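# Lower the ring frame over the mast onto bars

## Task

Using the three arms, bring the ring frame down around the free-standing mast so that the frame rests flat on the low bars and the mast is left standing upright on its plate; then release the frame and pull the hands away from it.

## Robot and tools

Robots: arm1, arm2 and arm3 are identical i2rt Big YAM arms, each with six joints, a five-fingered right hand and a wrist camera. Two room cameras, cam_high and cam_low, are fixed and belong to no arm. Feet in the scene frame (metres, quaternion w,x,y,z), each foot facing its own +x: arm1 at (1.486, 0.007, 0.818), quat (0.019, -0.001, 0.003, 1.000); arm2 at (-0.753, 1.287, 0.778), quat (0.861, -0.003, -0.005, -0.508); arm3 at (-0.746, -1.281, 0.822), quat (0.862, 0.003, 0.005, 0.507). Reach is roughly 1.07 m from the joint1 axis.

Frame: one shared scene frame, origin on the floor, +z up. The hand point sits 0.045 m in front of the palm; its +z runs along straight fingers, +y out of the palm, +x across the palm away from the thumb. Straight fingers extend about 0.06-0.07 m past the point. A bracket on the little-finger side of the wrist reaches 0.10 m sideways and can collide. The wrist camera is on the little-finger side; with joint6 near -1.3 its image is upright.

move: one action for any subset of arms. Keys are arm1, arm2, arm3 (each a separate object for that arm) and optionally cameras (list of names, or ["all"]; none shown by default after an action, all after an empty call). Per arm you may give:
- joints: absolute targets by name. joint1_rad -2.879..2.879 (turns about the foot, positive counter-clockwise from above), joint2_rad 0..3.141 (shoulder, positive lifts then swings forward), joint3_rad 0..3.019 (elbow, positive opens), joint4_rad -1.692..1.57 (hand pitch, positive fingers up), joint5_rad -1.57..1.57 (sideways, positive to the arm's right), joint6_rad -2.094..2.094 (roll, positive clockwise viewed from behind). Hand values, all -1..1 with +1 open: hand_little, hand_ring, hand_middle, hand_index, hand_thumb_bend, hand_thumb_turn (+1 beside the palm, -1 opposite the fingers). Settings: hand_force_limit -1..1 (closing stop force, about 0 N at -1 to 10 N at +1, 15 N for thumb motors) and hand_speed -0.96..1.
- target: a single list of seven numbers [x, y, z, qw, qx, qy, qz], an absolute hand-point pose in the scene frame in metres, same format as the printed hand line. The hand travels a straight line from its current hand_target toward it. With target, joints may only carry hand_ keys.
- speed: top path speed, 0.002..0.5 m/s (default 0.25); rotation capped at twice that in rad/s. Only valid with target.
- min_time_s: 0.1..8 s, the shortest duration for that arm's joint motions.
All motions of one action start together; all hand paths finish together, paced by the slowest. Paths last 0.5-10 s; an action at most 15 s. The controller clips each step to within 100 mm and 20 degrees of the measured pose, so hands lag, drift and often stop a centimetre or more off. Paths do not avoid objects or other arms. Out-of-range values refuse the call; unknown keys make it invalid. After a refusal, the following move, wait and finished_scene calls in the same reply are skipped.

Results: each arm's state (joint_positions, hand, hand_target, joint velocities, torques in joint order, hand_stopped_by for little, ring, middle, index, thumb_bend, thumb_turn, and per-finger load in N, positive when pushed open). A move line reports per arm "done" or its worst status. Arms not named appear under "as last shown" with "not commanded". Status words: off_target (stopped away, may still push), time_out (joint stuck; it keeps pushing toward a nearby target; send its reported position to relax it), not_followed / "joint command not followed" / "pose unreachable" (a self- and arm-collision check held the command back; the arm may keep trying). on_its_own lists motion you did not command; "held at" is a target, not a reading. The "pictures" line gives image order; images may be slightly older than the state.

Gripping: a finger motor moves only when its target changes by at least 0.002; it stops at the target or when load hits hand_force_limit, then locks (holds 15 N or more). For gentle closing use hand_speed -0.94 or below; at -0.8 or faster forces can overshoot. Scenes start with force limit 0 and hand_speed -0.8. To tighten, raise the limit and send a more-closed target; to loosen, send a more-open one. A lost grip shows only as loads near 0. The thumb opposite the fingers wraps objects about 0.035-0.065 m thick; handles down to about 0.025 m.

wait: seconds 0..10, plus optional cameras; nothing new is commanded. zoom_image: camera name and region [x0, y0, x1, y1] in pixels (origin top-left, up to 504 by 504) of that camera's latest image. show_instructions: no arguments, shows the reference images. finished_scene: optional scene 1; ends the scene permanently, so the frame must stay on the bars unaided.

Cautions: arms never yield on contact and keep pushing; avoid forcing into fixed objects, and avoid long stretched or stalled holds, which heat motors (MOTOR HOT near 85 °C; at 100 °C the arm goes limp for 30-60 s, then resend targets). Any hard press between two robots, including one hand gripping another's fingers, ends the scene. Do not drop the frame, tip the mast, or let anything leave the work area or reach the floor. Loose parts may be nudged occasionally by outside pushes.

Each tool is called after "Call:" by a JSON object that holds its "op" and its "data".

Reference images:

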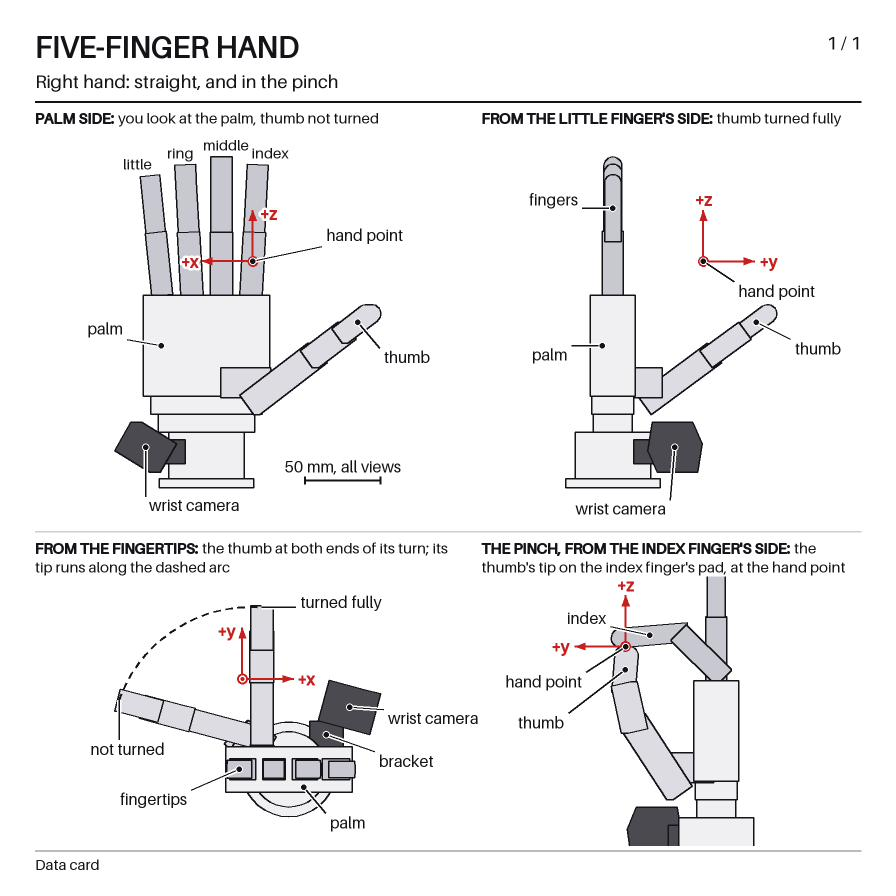

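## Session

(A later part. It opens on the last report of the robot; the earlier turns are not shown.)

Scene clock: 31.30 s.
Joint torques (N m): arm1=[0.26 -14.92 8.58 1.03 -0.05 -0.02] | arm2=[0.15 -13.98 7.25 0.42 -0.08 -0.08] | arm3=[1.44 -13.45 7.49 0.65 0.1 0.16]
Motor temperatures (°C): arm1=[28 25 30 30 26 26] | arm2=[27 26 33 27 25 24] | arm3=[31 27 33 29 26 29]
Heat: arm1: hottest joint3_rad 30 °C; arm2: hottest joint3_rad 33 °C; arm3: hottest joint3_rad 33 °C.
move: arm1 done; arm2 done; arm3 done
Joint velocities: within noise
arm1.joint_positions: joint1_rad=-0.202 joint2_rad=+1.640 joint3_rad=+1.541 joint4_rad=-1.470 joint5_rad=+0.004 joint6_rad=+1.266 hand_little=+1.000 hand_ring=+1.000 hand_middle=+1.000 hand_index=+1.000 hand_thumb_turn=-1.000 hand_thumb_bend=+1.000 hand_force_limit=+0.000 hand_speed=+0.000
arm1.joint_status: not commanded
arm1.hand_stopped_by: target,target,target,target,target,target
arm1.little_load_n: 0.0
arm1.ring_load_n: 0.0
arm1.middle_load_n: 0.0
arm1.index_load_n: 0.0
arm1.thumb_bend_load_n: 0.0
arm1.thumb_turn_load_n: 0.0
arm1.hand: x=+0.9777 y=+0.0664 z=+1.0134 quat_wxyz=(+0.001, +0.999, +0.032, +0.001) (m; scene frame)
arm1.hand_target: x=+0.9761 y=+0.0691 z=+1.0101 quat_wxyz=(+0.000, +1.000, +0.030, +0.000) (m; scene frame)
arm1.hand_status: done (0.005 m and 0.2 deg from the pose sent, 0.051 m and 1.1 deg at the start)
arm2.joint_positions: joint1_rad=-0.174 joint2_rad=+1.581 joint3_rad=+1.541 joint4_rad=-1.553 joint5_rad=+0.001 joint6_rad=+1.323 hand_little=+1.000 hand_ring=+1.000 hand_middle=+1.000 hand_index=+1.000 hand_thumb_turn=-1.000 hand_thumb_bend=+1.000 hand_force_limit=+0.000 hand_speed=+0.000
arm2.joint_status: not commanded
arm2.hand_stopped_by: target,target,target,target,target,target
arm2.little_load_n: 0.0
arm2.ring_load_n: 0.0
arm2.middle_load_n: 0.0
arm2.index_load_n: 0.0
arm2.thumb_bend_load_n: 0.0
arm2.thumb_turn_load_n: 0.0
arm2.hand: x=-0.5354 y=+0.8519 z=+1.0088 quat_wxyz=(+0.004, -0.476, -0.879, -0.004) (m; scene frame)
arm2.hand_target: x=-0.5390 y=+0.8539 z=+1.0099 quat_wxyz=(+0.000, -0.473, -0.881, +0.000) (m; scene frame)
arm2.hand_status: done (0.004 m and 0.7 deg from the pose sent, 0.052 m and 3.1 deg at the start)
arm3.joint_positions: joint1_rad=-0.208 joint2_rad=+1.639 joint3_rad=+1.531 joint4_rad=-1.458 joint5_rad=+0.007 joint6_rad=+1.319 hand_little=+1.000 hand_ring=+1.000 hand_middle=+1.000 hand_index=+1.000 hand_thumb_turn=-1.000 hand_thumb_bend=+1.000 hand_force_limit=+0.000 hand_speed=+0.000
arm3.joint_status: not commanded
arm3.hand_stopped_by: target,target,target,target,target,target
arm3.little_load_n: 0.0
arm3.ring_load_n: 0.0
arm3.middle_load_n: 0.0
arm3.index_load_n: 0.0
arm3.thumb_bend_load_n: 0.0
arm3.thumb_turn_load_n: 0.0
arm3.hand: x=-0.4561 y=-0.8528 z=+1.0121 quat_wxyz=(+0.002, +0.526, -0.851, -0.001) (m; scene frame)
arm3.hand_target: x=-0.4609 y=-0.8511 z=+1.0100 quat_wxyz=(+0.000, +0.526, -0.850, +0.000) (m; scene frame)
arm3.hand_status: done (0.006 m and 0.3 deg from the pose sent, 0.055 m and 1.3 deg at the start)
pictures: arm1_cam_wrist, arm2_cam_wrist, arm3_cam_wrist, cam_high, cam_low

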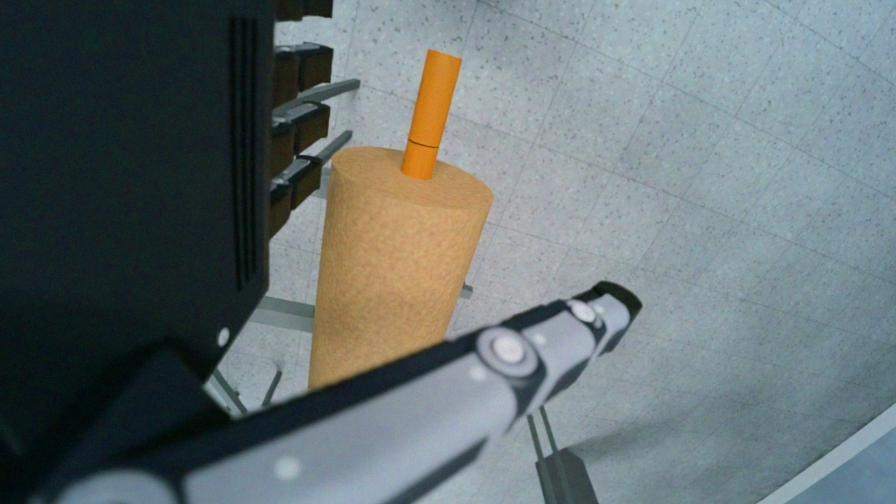

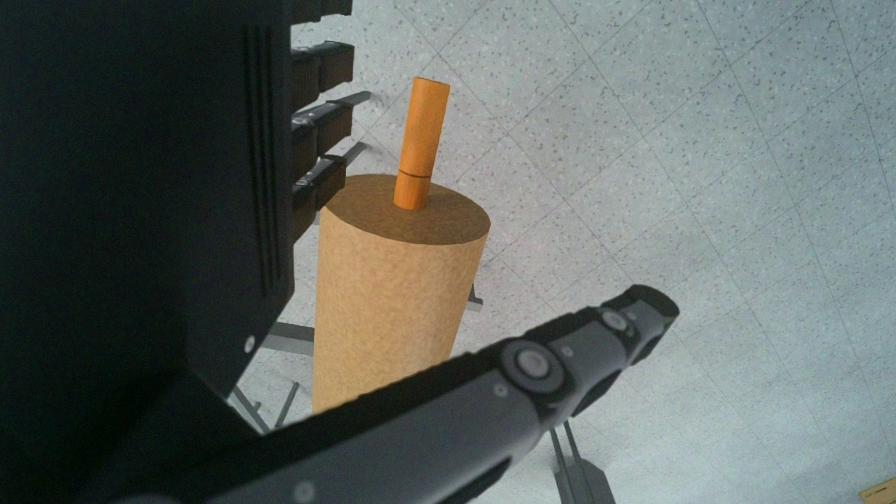

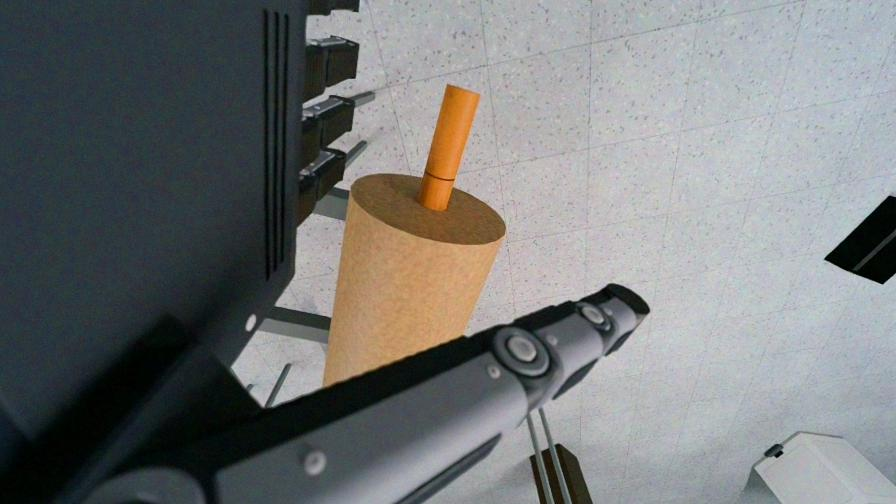

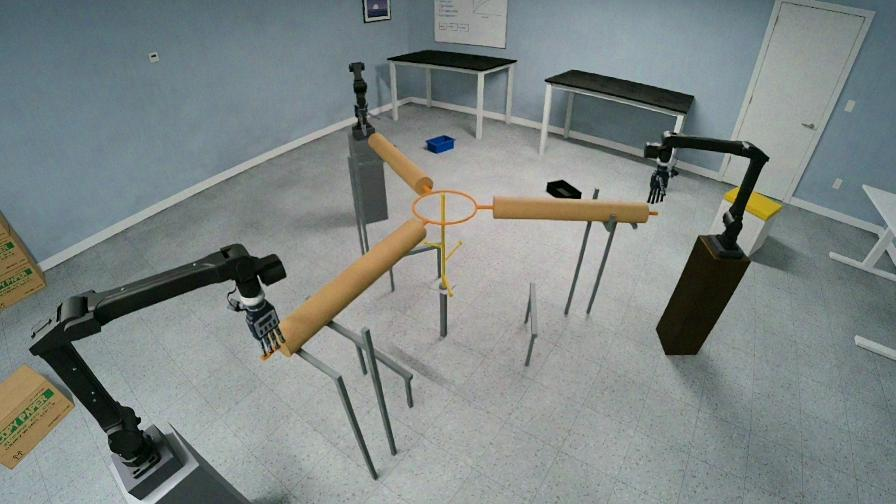

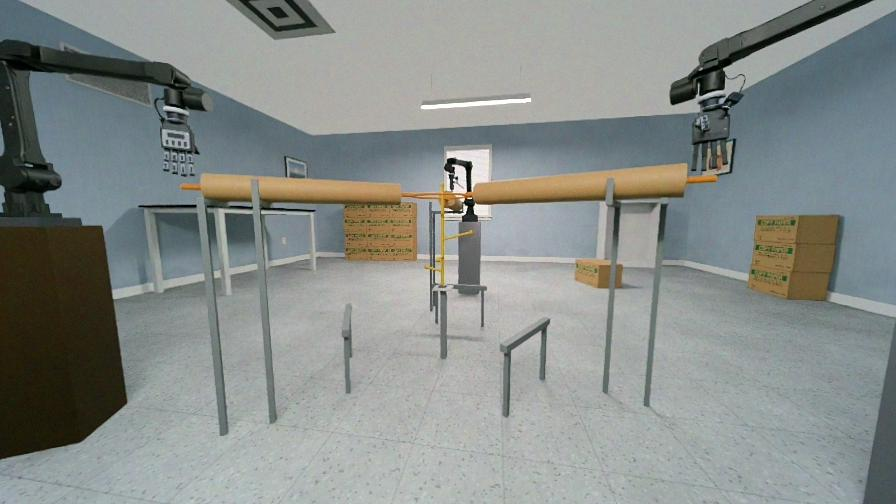

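Call:
{"op": "move", "data": {"arm1": {"target": [0.984, 0.069, 0.918, 0, 0.9995, 0.0305, 0], "speed": 0.1}, "arm2": {"target": [-0.541, 0.855, 0.918, 0, 0.4733, 0.8809, 0], "speed": 0.1}, "arm3": {"target": [-0.470, -0.847, 0.918, 0, -0.5262, 0.8503, 0], "speed": 0.1}, "cameras": ["all"]}}

Scene clock: 34.10 s.
Joint torques (N m): arm1=[-0.09 -13.92 8.34 1.06 -0.07 -0.07] | arm2=[-0.03 -10.87 7.12 0.51 -0.09 -0.03] | arm3=[1.49 -11.75 7.28 0.73 0.08 0.14]
Motor temperatures (°C): arm1=[28 26 30 30 26 26] | arm2=[27 26 33 27 25 24] | arm3=[31 27 33 29 26 29]
Heat: arm1: hottest joint3_rad 30 °C; arm2: hottest joint3_rad 33 °C; arm3: hottest joint3_rad 33 °C.
move: arm1 done; arm2 off_target; arm3 off_target
Joint velocities: within noise
arm1.joint_positions: joint1_rad=-0.203 joint2_rad=+1.663 joint3_rad=+1.335 joint4_rad=-1.232 joint5_rad=+0.005 joint6_rad=+1.266 hand_little=+1.000 hand_ring=+1.000 hand_middle=+1.000 hand_index=+1.000 hand_thumb_turn=-1.000 hand_thumb_bend=+1.000 hand_force_limit=+0.000 hand_speed=+0.000
arm1.joint_status: not commanded
arm1.hand_stopped_by: target,target,target,target,target,target
arm1.little_load_n: 0.0
arm1.ring_load_n: 0.0
arm1.middle_load_n: 0.0
arm1.index_load_n: 0.0
arm1.thumb_bend_load_n: 0.0
arm1.thumb_turn_load_n: 0.0
arm1.hand: x=+0.9851 y=+0.0644 z=+0.9258 quat_wxyz=(+0.000, +0.999, +0.031, -0.003) (m; scene frame)
arm1.hand_target: x=+0.9841 y=+0.0691 z=+0.9180 quat_wxyz=(+0.000, +1.000, +0.030, +0.000) (m; scene frame)
arm1.hand_status: done (0.009 m and 0.4 deg from the pose sent, 0.096 m and 0.2 deg at the start)
arm2.joint_positions: joint1_rad=-0.175 joint2_rad=+1.578 joint3_rad=+1.332 joint4_rad=-1.315 joint5_rad=+0.001 joint6_rad=+1.318 hand_little=+1.000 hand_ring=+1.000 hand_middle=+1.000 hand_index=+1.000 hand_thumb_turn=-1.000 hand_thumb_bend=+1.000 hand_force_limit=+0.000 hand_speed=+0.000
arm2.joint_status: not commanded
arm2.hand_stopped_by: target,target,target,target,target,target
arm2.little_load_n: 0.0
arm2.ring_load_n: 0.0
arm2.middle_load_n: 0.0
arm2.index_load_n: 0.0
arm2.thumb_bend_load_n: 0.0
arm2.thumb_turn_load_n: 0.0
arm2.hand: x=-0.5369 y=+0.8546 z=+0.9318 quat_wxyz=(-0.008, -0.475, -0.880, +0.007) (m; scene frame)
arm2.hand_target: x=-0.5411 y=+0.8553 z=+0.9182 quat_wxyz=(+0.000, -0.473, -0.881, +0.000) (m; scene frame)
arm2.hand_status: off_target (0.014 m and 1.3 deg from the pose sent, 0.091 m and 0.7 deg at the start)
arm3.joint_positions: joint1_rad=-0.191 joint2_rad=+1.666 joint3_rad=+1.343 joint4_rad=-1.224 joint5_rad=+0.007 joint6_rad=+1.337 hand_little=+1.000 hand_ring=+1.000 hand_middle=+1.000 hand_index=+1.000 hand_thumb_turn=-1.000 hand_thumb_bend=+1.000 hand_force_limit=+0.000 hand_speed=+0.000
arm3.joint_status: not commanded
arm3.hand_stopped_by: target,target,target,target,target,target
arm3.little_load_n: 0.0
arm3.ring_load_n: 0.0
arm3.middle_load_n: 0.0
arm3.index_load_n: 0.0
arm3.thumb_bend_load_n: 0.0
arm3.thumb_turn_load_n: 0.0
arm3.hand: x=-0.4650 y=-0.8490 z=+0.9300 quat_wxyz=(-0.007, +0.525, -0.851, -0.004) (m; scene frame)
arm3.hand_target: x=-0.4701 y=-0.8472 z=+0.9182 quat_wxyz=(+0.000, +0.526, -0.850, +0.000) (m; scene frame)
arm3.hand_status: off_target (0.013 m and 1.0 deg from the pose sent, 0.095 m and 0.3 deg at the start)
pictures: arm1_cam_wrist, arm2_cam_wrist, arm3_cam_wrist, cam_high, cam_low

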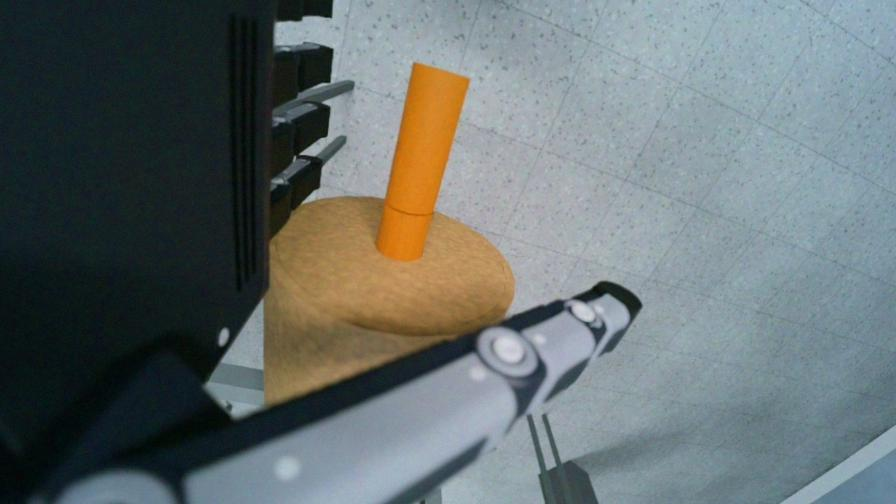

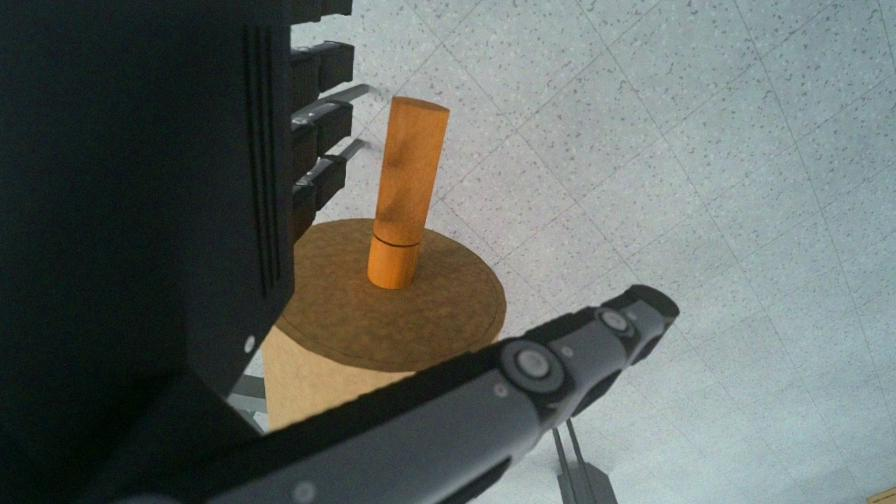

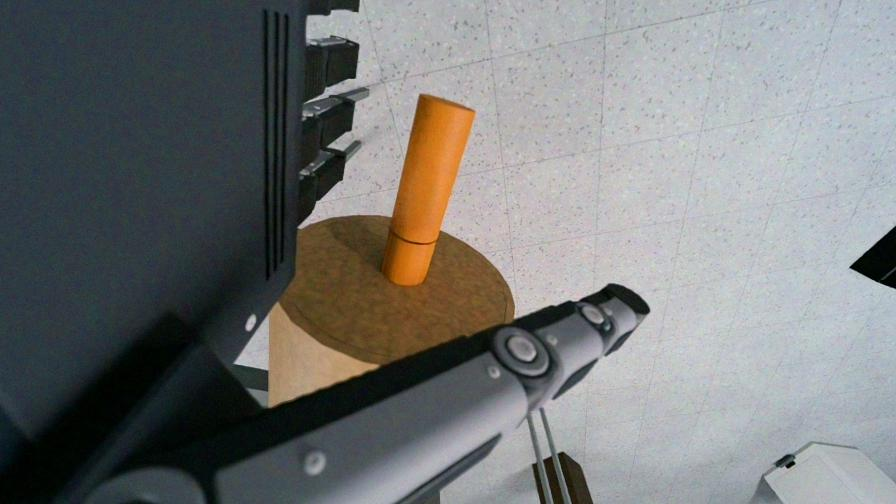

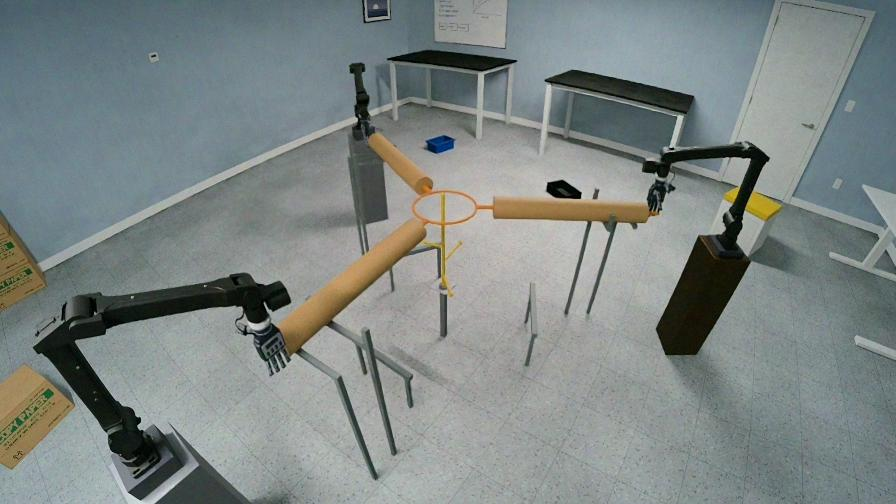

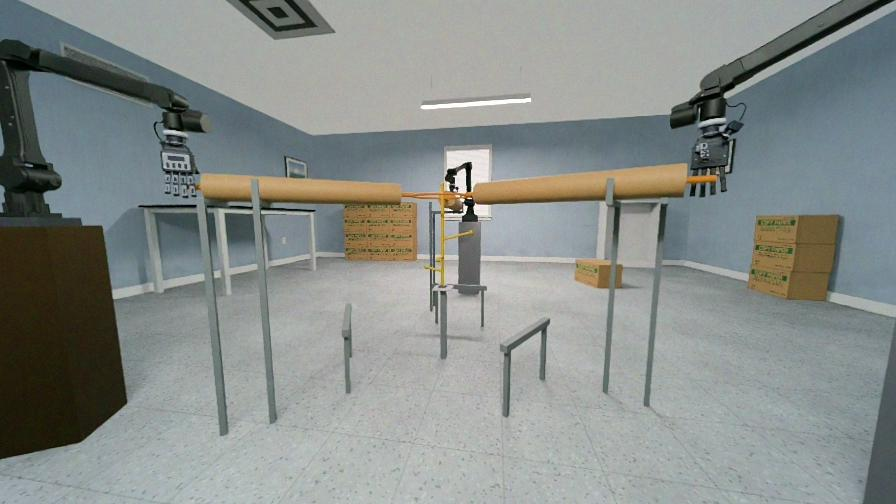

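Call:
{"op": "zoom_image", "data": {"camera": "cam_low", "region": [650, 80, 770, 210]}}

Call:
{"op": "zoom_image", "data": {"camera": "cam_low", "region": [130, 80, 250, 210]}}

Call:
{"op": "zoom_image", "data": {"camera": "cam_high", "region": [220, 260, 330, 380]}}

Call:
{"op": "zoom_image", "data": {"camera": "arm2_cam_wrist", "region": [240, 60, 540, 360]}}

Call:
{"op": "zoom_image", "data": {"camera": "cam_high", "region": [600, 130, 700, 240]}}

Scaled by 3.877 from the camera's 896x504 image, which has a finer 1280x720 frame.

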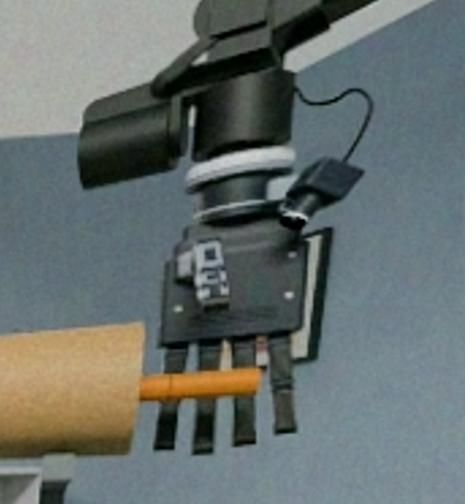

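Scaled by 3.877 from the camera's 896x504 image, which has a finer 1280x720 frame.

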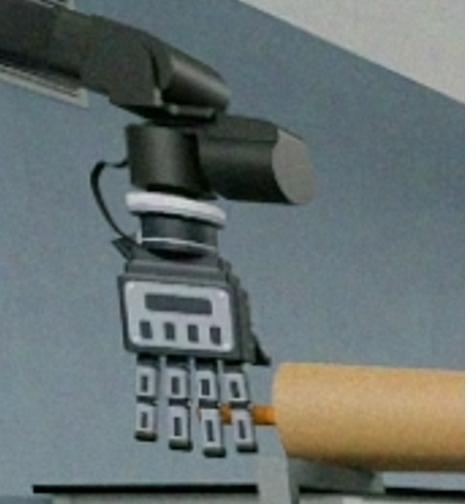

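Scaled by 4.200 from the camera's 896x504 image, which has a finer 1280x720 frame.

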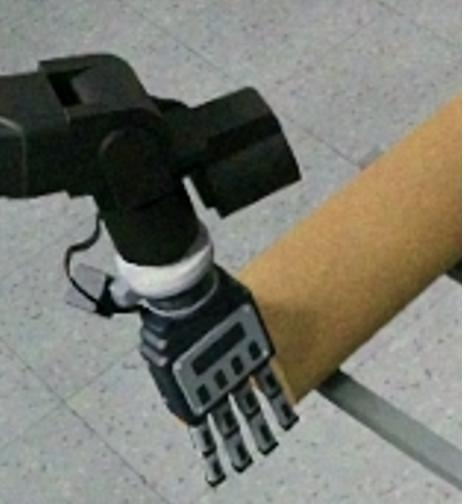

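Scaled by 1.680 from the camera's 896x504 image, which has a finer 1280x720 frame.

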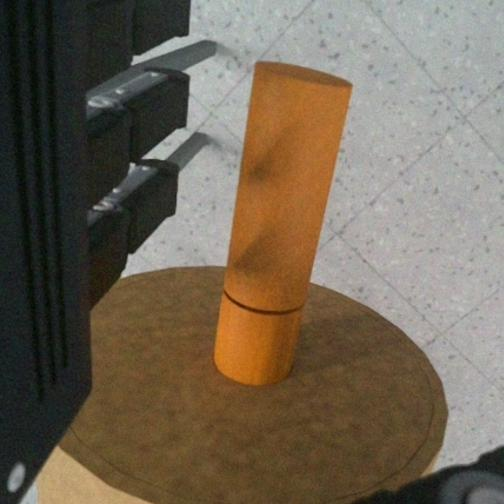

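Scaled by 4.582 from the camera's 896x504 image, which has a finer 1280x720 frame.

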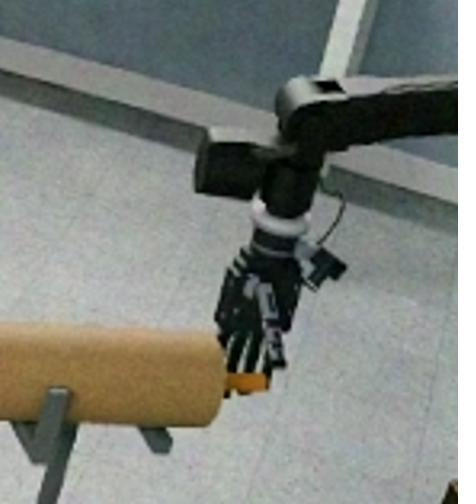

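Call:
{"op": "move", "data": {"arm1": {"target": [0.984, 0.071, 0.898, 0, 0.9995, 0.0305, 0], "speed": 0.08}, "arm2": {"target": [-0.541, 0.855, 0.893, 0, 0.4733, 0.8809, 0], "speed": 0.08}, "arm3": {"target": [-0.470, -0.847, 0.893, 0, -0.5262, 0.8503, 0], "speed": 0.08}, "cameras": ["cam_low"]}}

Call:
{"op": "zoom_image", "data": {"camera": "cam_low", "region": [650, 80, 770, 210]}}

Call:
{"op": "zoom_image", "data": {"camera": "cam_low", "region": [130, 80, 250, 210]}}

Scene clock: 36.27 s.
Joint torques (N m): arm1=[-0.03 -13.68 8.14 1.05 -0.06 -0.11] | arm2=[0.03 -10.4 7.08 0.54 -0.11 -0.03] | arm3=[1.44 -11.75 7.04 0.72 0.09 0.14]
Motor temperatures (°C): arm1=[28 26 30 30 26 26] | arm2=[27 26 33 27 25 24] | arm3=[31 27 33 29 26 29]
Heat: arm1: hottest joint3_rad 30 °C; arm2: hottest joint3_rad 33 °C; arm3: hottest joint3_rad 33 °C.
move: arm1 done; arm2 off_target; arm3 off_target
Joint velocities: within noise
arm1.joint_positions: joint1_rad=-0.207 joint2_rad=+1.681 joint3_rad=+1.306 joint4_rad=-1.182 joint5_rad=+0.005 joint6_rad=+1.265 hand_little=+1.000 hand_ring=+1.000 hand_middle=+1.000 hand_index=+1.000 hand_thumb_turn=-1.000 hand_thumb_bend=+1.000 hand_force_limit=+0.000 hand_speed=+0.000
arm1.joint_status: not commanded
arm1.hand_stopped_by: target,target,target,target,target,target
arm1.little_load_n: 0.0
arm1.ring_load_n: 0.0
arm1.middle_load_n: 0.0
arm1.index_load_n: 0.0
arm1.thumb_bend_load_n: 0.0
arm1.thumb_turn_load_n: 0.0
arm1.hand: x=+0.9840 y=+0.0666 z=+0.9074 quat_wxyz=(-0.001, +1.000, +0.030, -0.005) (m; scene frame)
arm1.hand_target: x=+0.9842 y=+0.0709 z=+0.8981 quat_wxyz=(+0.000, +1.000, +0.031, +0.000) (m; scene frame)
arm1.hand_status: done (0.010 m and 0.6 deg from the pose sent, 0.029 m and 0.4 deg at the start)
arm2.joint_positions: joint1_rad=-0.175 joint2_rad=+1.587 joint3_rad=+1.286 joint4_rad=-1.251 joint5_rad=+0.001 joint6_rad=+1.318 hand_little=+1.000 hand_ring=+1.000 hand_middle=+1.000 hand_index=+1.000 hand_thumb_turn=-1.000 hand_thumb_bend=+1.000 hand_force_limit=+0.000 hand_speed=+0.000
arm2.joint_status: not commanded
arm2.hand_stopped_by: target,target,target,target,target,target
arm2.little_load_n: 0.0
arm2.ring_load_n: 0.0
arm2.middle_load_n: 0.5
arm2.index_load_n: 0.0
arm2.thumb_bend_load_n: 0.0
arm2.thumb_turn_load_n: 0.0
arm2.hand: x=-0.5368 y=+0.8542 z=+0.9110 quat_wxyz=(-0.011, -0.475, -0.880, +0.010) (m; scene frame)
arm2.hand_target: x=-0.5412 y=+0.8555 z=+0.8934 quat_wxyz=(+0.000, -0.473, -0.881, +0.000) (m; scene frame)
arm2.hand_status: off_target (0.018 m and 1.8 deg from the pose sent, 0.039 m and 1.3 deg at the start)
arm3.joint_positions: joint1_rad=-0.191 joint2_rad=+1.689 joint3_rad=+1.306 joint4_rad=-1.161 joint5_rad=+0.007 joint6_rad=+1.337 hand_little=+1.000 hand_ring=+1.000 hand_middle=+1.000 hand_index=+1.000 hand_thumb_turn=-1.000 hand_thumb_bend=+1.000 hand_force_limit=+0.000 hand_speed=+0.000
arm3.joint_status: not commanded
arm3.hand_stopped_by: target,target,target,target,target,target
arm3.little_load_n: 0.0
arm3.ring_load_n: 0.0
arm3.middle_load_n: 0.0
arm3.index_load_n: 0.0
arm3.thumb_bend_load_n: -0.5
arm3.thumb_turn_load_n: 0.0
arm3.hand: x=-0.4646 y=-0.8482 z=+0.9059 quat_wxyz=(-0.008, +0.525, -0.851, -0.004) (m; scene frame)
arm3.hand_target: x=-0.4701 y=-0.8473 z=+0.8931 quat_wxyz=(+0.000, +0.526, -0.850, +0.000) (m; scene frame)
arm3.hand_status: off_target (0.014 m and 1.1 deg from the pose sent, 0.037 m and 1.0 deg at the start)
pictures: cam_low

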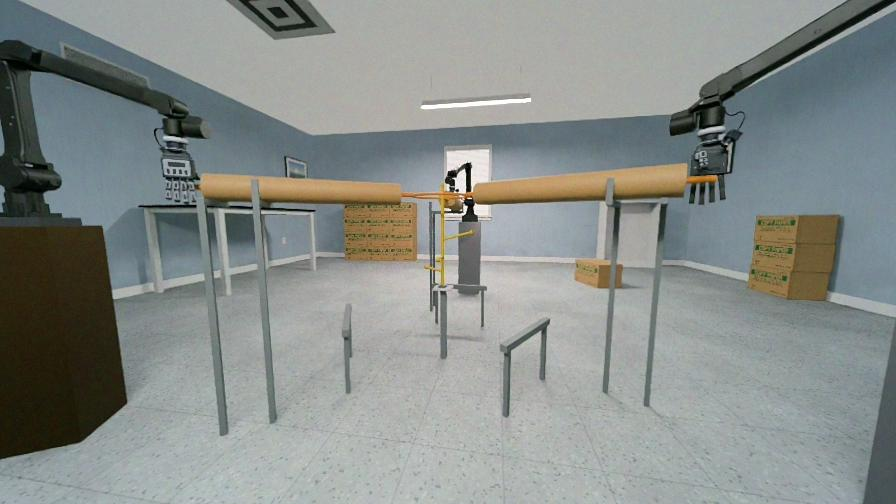

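Scaled by 3.877 from the camera's 896x504 image, which has a finer 1280x720 frame.

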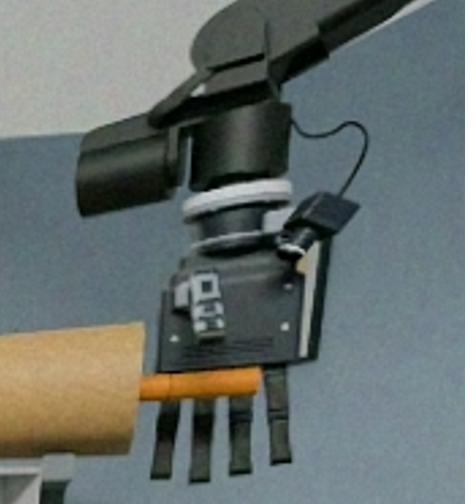

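Scaled by 3.877 from the camera's 896x504 image, which has a finer 1280x720 frame.

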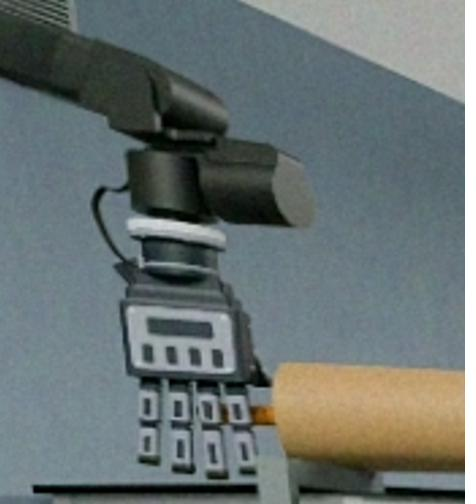

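Call:
{"op": "move", "data": {"arm1": {"target": [0.984, 0.072, 0.890, 0, 0.9995, 0.0305, 0], "speed": 0.05, "joints": {"hand_little": 0.0, "hand_ring": 0.0, "hand_middle": 0.0, "hand_index": 0.0, "hand_speed": -0.5}}, "arm2": {"joints": {"hand_little": 0.0, "hand_ring": 0.0, "hand_middle": 0.0, "hand_index": 0.0, "hand_speed": -0.5}}, "arm3": {"joints": {"hand_little": 0.0, "hand_ring": 0.0, "hand_middle": 0.0, "hand_index": 0.0, "hand_speed": -0.5}}, "cameras": ["all"]}}

Call:
{"op": "zoom_image", "data": {"camera": "cam_low", "region": [650, 80, 770, 210]}}

Call:
{"op": "zoom_image", "data": {"camera": "cam_low", "region": [130, 80, 250, 210]}}

Scene clock: 37.77 s.
Joint torques (N m): arm1=[-0.21 -13.8 8.03 0.96 -0.14 -0.11] | arm2=[0.15 -11.05 7.39 0.38 -0.16 -0.05] | arm3=[1.38 -11.69 7.05 0.7 0.05 0.13]
Motor temperatures (°C): arm1=[28 26 30 30 26 26] | arm2=[27 26 33 27 25 24] | arm3=[31 27 33 29 26 29]
Heat: arm1: hottest joint3_rad 30 °C; arm2: hottest joint3_rad 33 °C; arm3: hottest joint3_rad 33 °C.
move: arm1 done; arm2 done; arm3 done
Joint velocities: within noise
arm1.joint_positions: joint1_rad=-0.209 joint2_rad=+1.692 joint3_rad=+1.295 joint4_rad=-1.161 joint5_rad=+0.006 joint6_rad=+1.264 hand_little=+0.000 hand_ring=+0.000 hand_middle=+0.000 hand_index=+0.000 hand_thumb_turn=-1.000 hand_thumb_bend=+1.000 hand_force_limit=+0.000 hand_speed=-0.500
arm1.joint_status: all done
arm1.hand_stopped_by: target,target,target,target,target,target
arm1.little_load_n: 0.0
arm1.ring_load_n: 0.0
arm1.middle_load_n: 0.0
arm1.index_load_n: 0.0
arm1.thumb_bend_load_n: 0.0
arm1.thumb_turn_load_n: 0.0
arm1.hand: x=+0.9838 y=+0.0678 z=+0.8983 quat_wxyz=(-0.001, +1.000, +0.030, -0.004) (m; scene frame)
arm1.hand_target: x=+0.9842 y=+0.0719 z=+0.8902 quat_wxyz=(+0.000, +1.000, +0.031, +0.000) (m; scene frame)
arm1.hand_status: done (0.009 m and 0.5 deg from the pose sent, 0.018 m and 0.6 deg at the start)
arm2.joint_positions: joint1_rad=-0.178 joint2_rad=+1.596 joint3_rad=+1.281 joint4_rad=-1.247 joint5_rad=+0.003 joint6_rad=+1.318 hand_little=+0.000 hand_ring=+0.000 hand_middle=+0.000 hand_index=+0.000 hand_thumb_turn=-1.000 hand_thumb_bend=+1.000 hand_force_limit=+0.000 hand_speed=-0.500
arm2.joint_status: all done
arm2.hand_stopped_by: target,target,target,target,target,target
arm2.little_load_n: 0.0
arm2.ring_load_n: 0.0
arm2.middle_load_n: 0.0
arm2.index_load_n: 0.0
arm2.thumb_bend_load_n: 0.0
arm2.thumb_turn_load_n: 0.0
arm2.hand: x=-0.5384 y=+0.8543 z=+0.9047 quat_wxyz=(-0.007, -0.476, -0.880, +0.008) (m; scene frame)
arm2.hand_target: x=-0.5411 y=+0.8555 z=+0.8934 quat_wxyz=(+0.000, -0.473, -0.881, +0.000) (m; scene frame)
arm2.hand_status: not commanded
arm3.joint_positions: joint1_rad=-0.191 joint2_rad=+1.689 joint3_rad=+1.306 joint4_rad=-1.161 joint5_rad=+0.007 joint6_rad=+1.337 hand_little=+0.000 hand_ring=+0.000 hand_middle=+0.000 hand_index=+0.000 hand_thumb_turn=-1.000 hand_thumb_bend=+1.000 hand_force_limit=+0.000 hand_speed=-0.500
arm3.joint_status: all done
arm3.hand_stopped_by: target,target,target,target,target,target
arm3.little_load_n: 0.0
arm3.ring_load_n: 0.0
arm3.middle_load_n: 0.0
arm3.index_load_n: 0.0
arm3.thumb_bend_load_n: 0.0
arm3.thumb_turn_load_n: 0.0
arm3.hand: x=-0.4645 y=-0.8481 z=+0.9059 quat_wxyz=(-0.009, +0.525, -0.851, -0.004) (m; scene frame)
arm3.hand_target: x=-0.4701 y=-0.8474 z=+0.8931 quat_wxyz=(+0.000, +0.526, -0.850, +0.000) (m; scene frame)
arm3.hand_status: not commanded
pictures: arm1_cam_wrist, arm2_cam_wrist, arm3_cam_wrist, cam_high, cam_low

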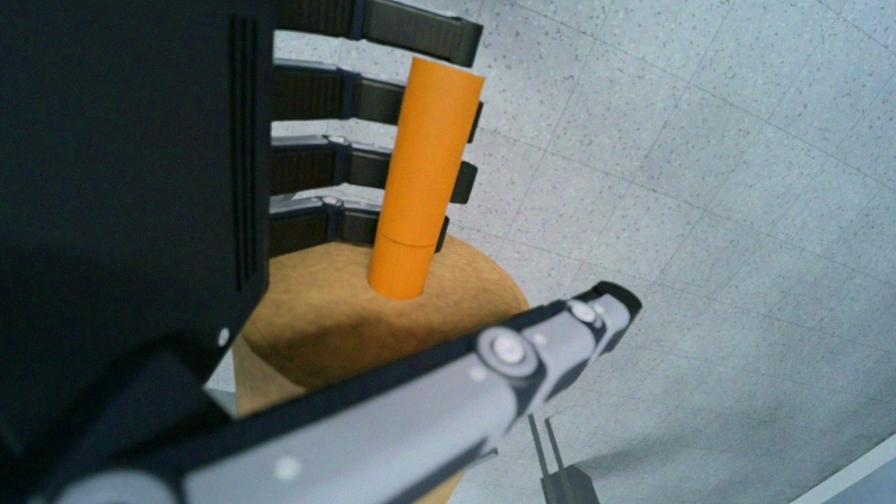

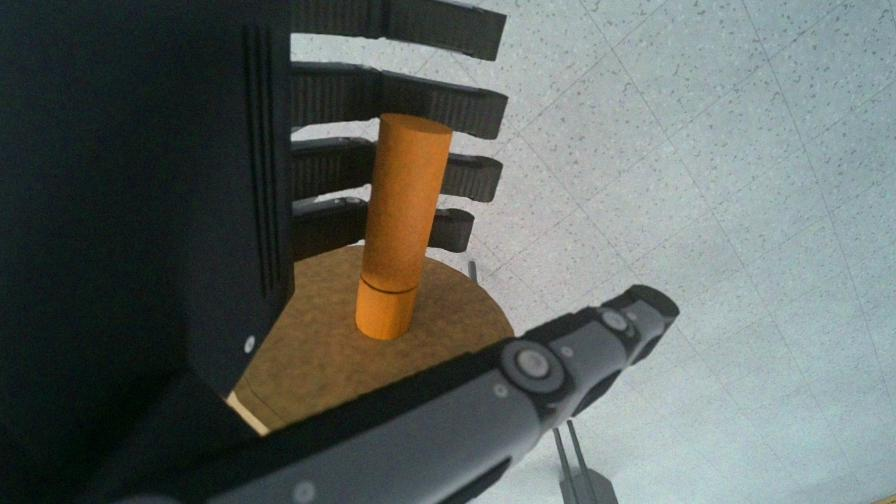

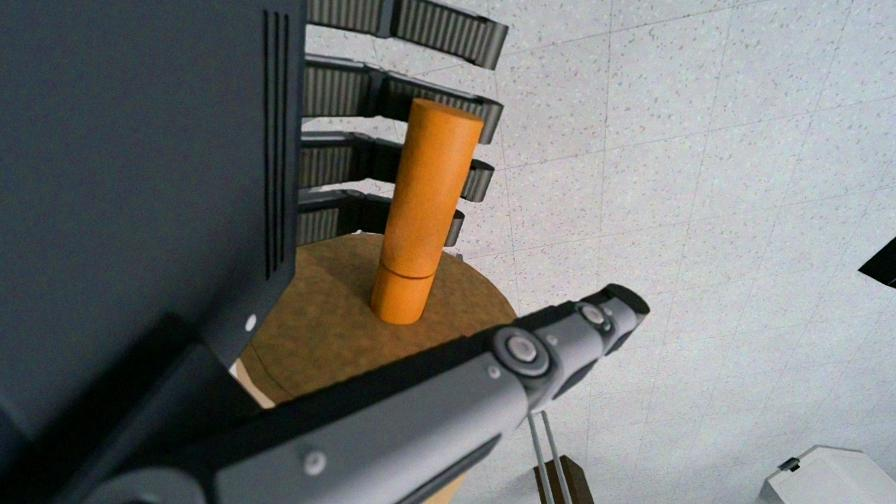

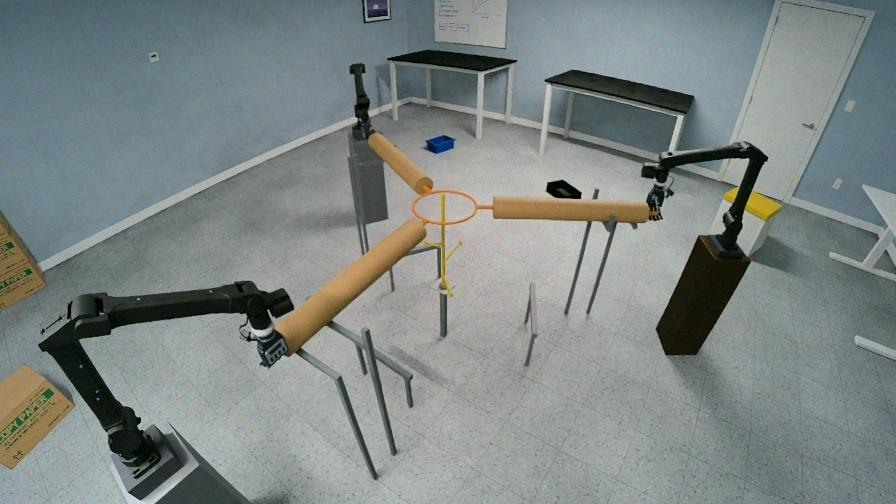

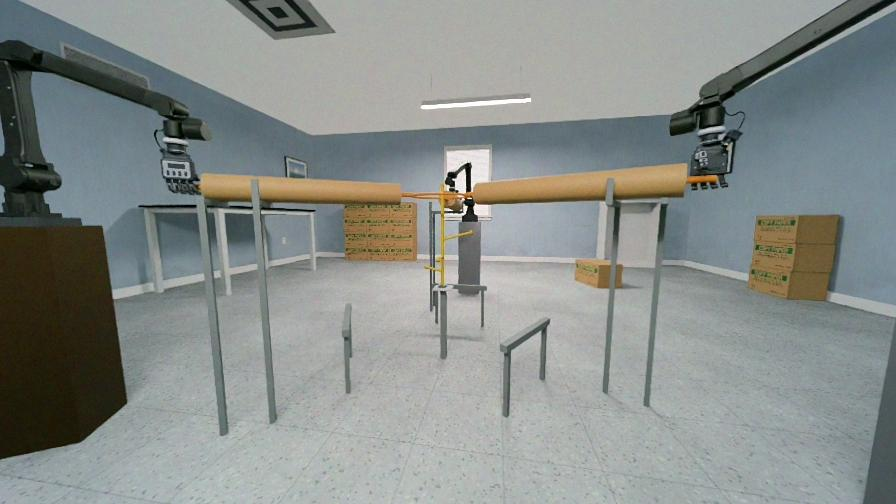

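Scaled by 3.877 from the camera's 896x504 image, which has a finer 1280x720 frame.

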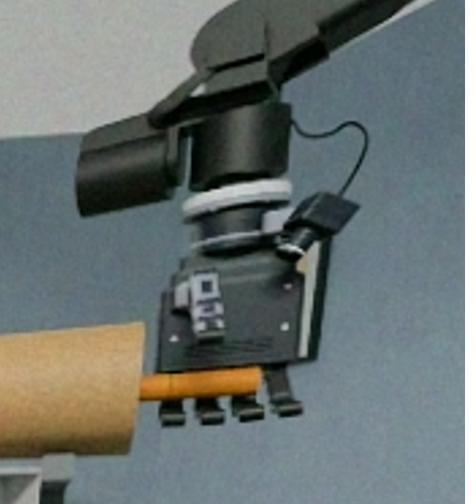

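Scaled by 3.877 from the camera's 896x504 image, which has a finer 1280x720 frame.

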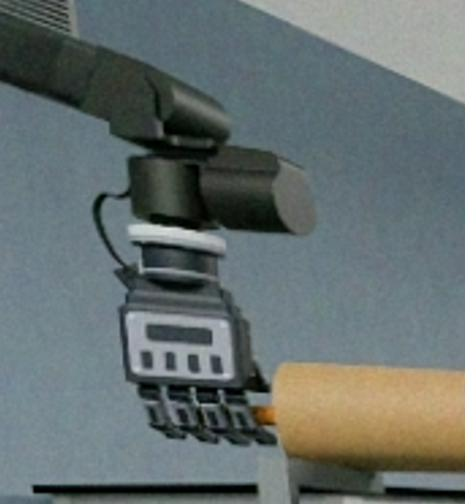

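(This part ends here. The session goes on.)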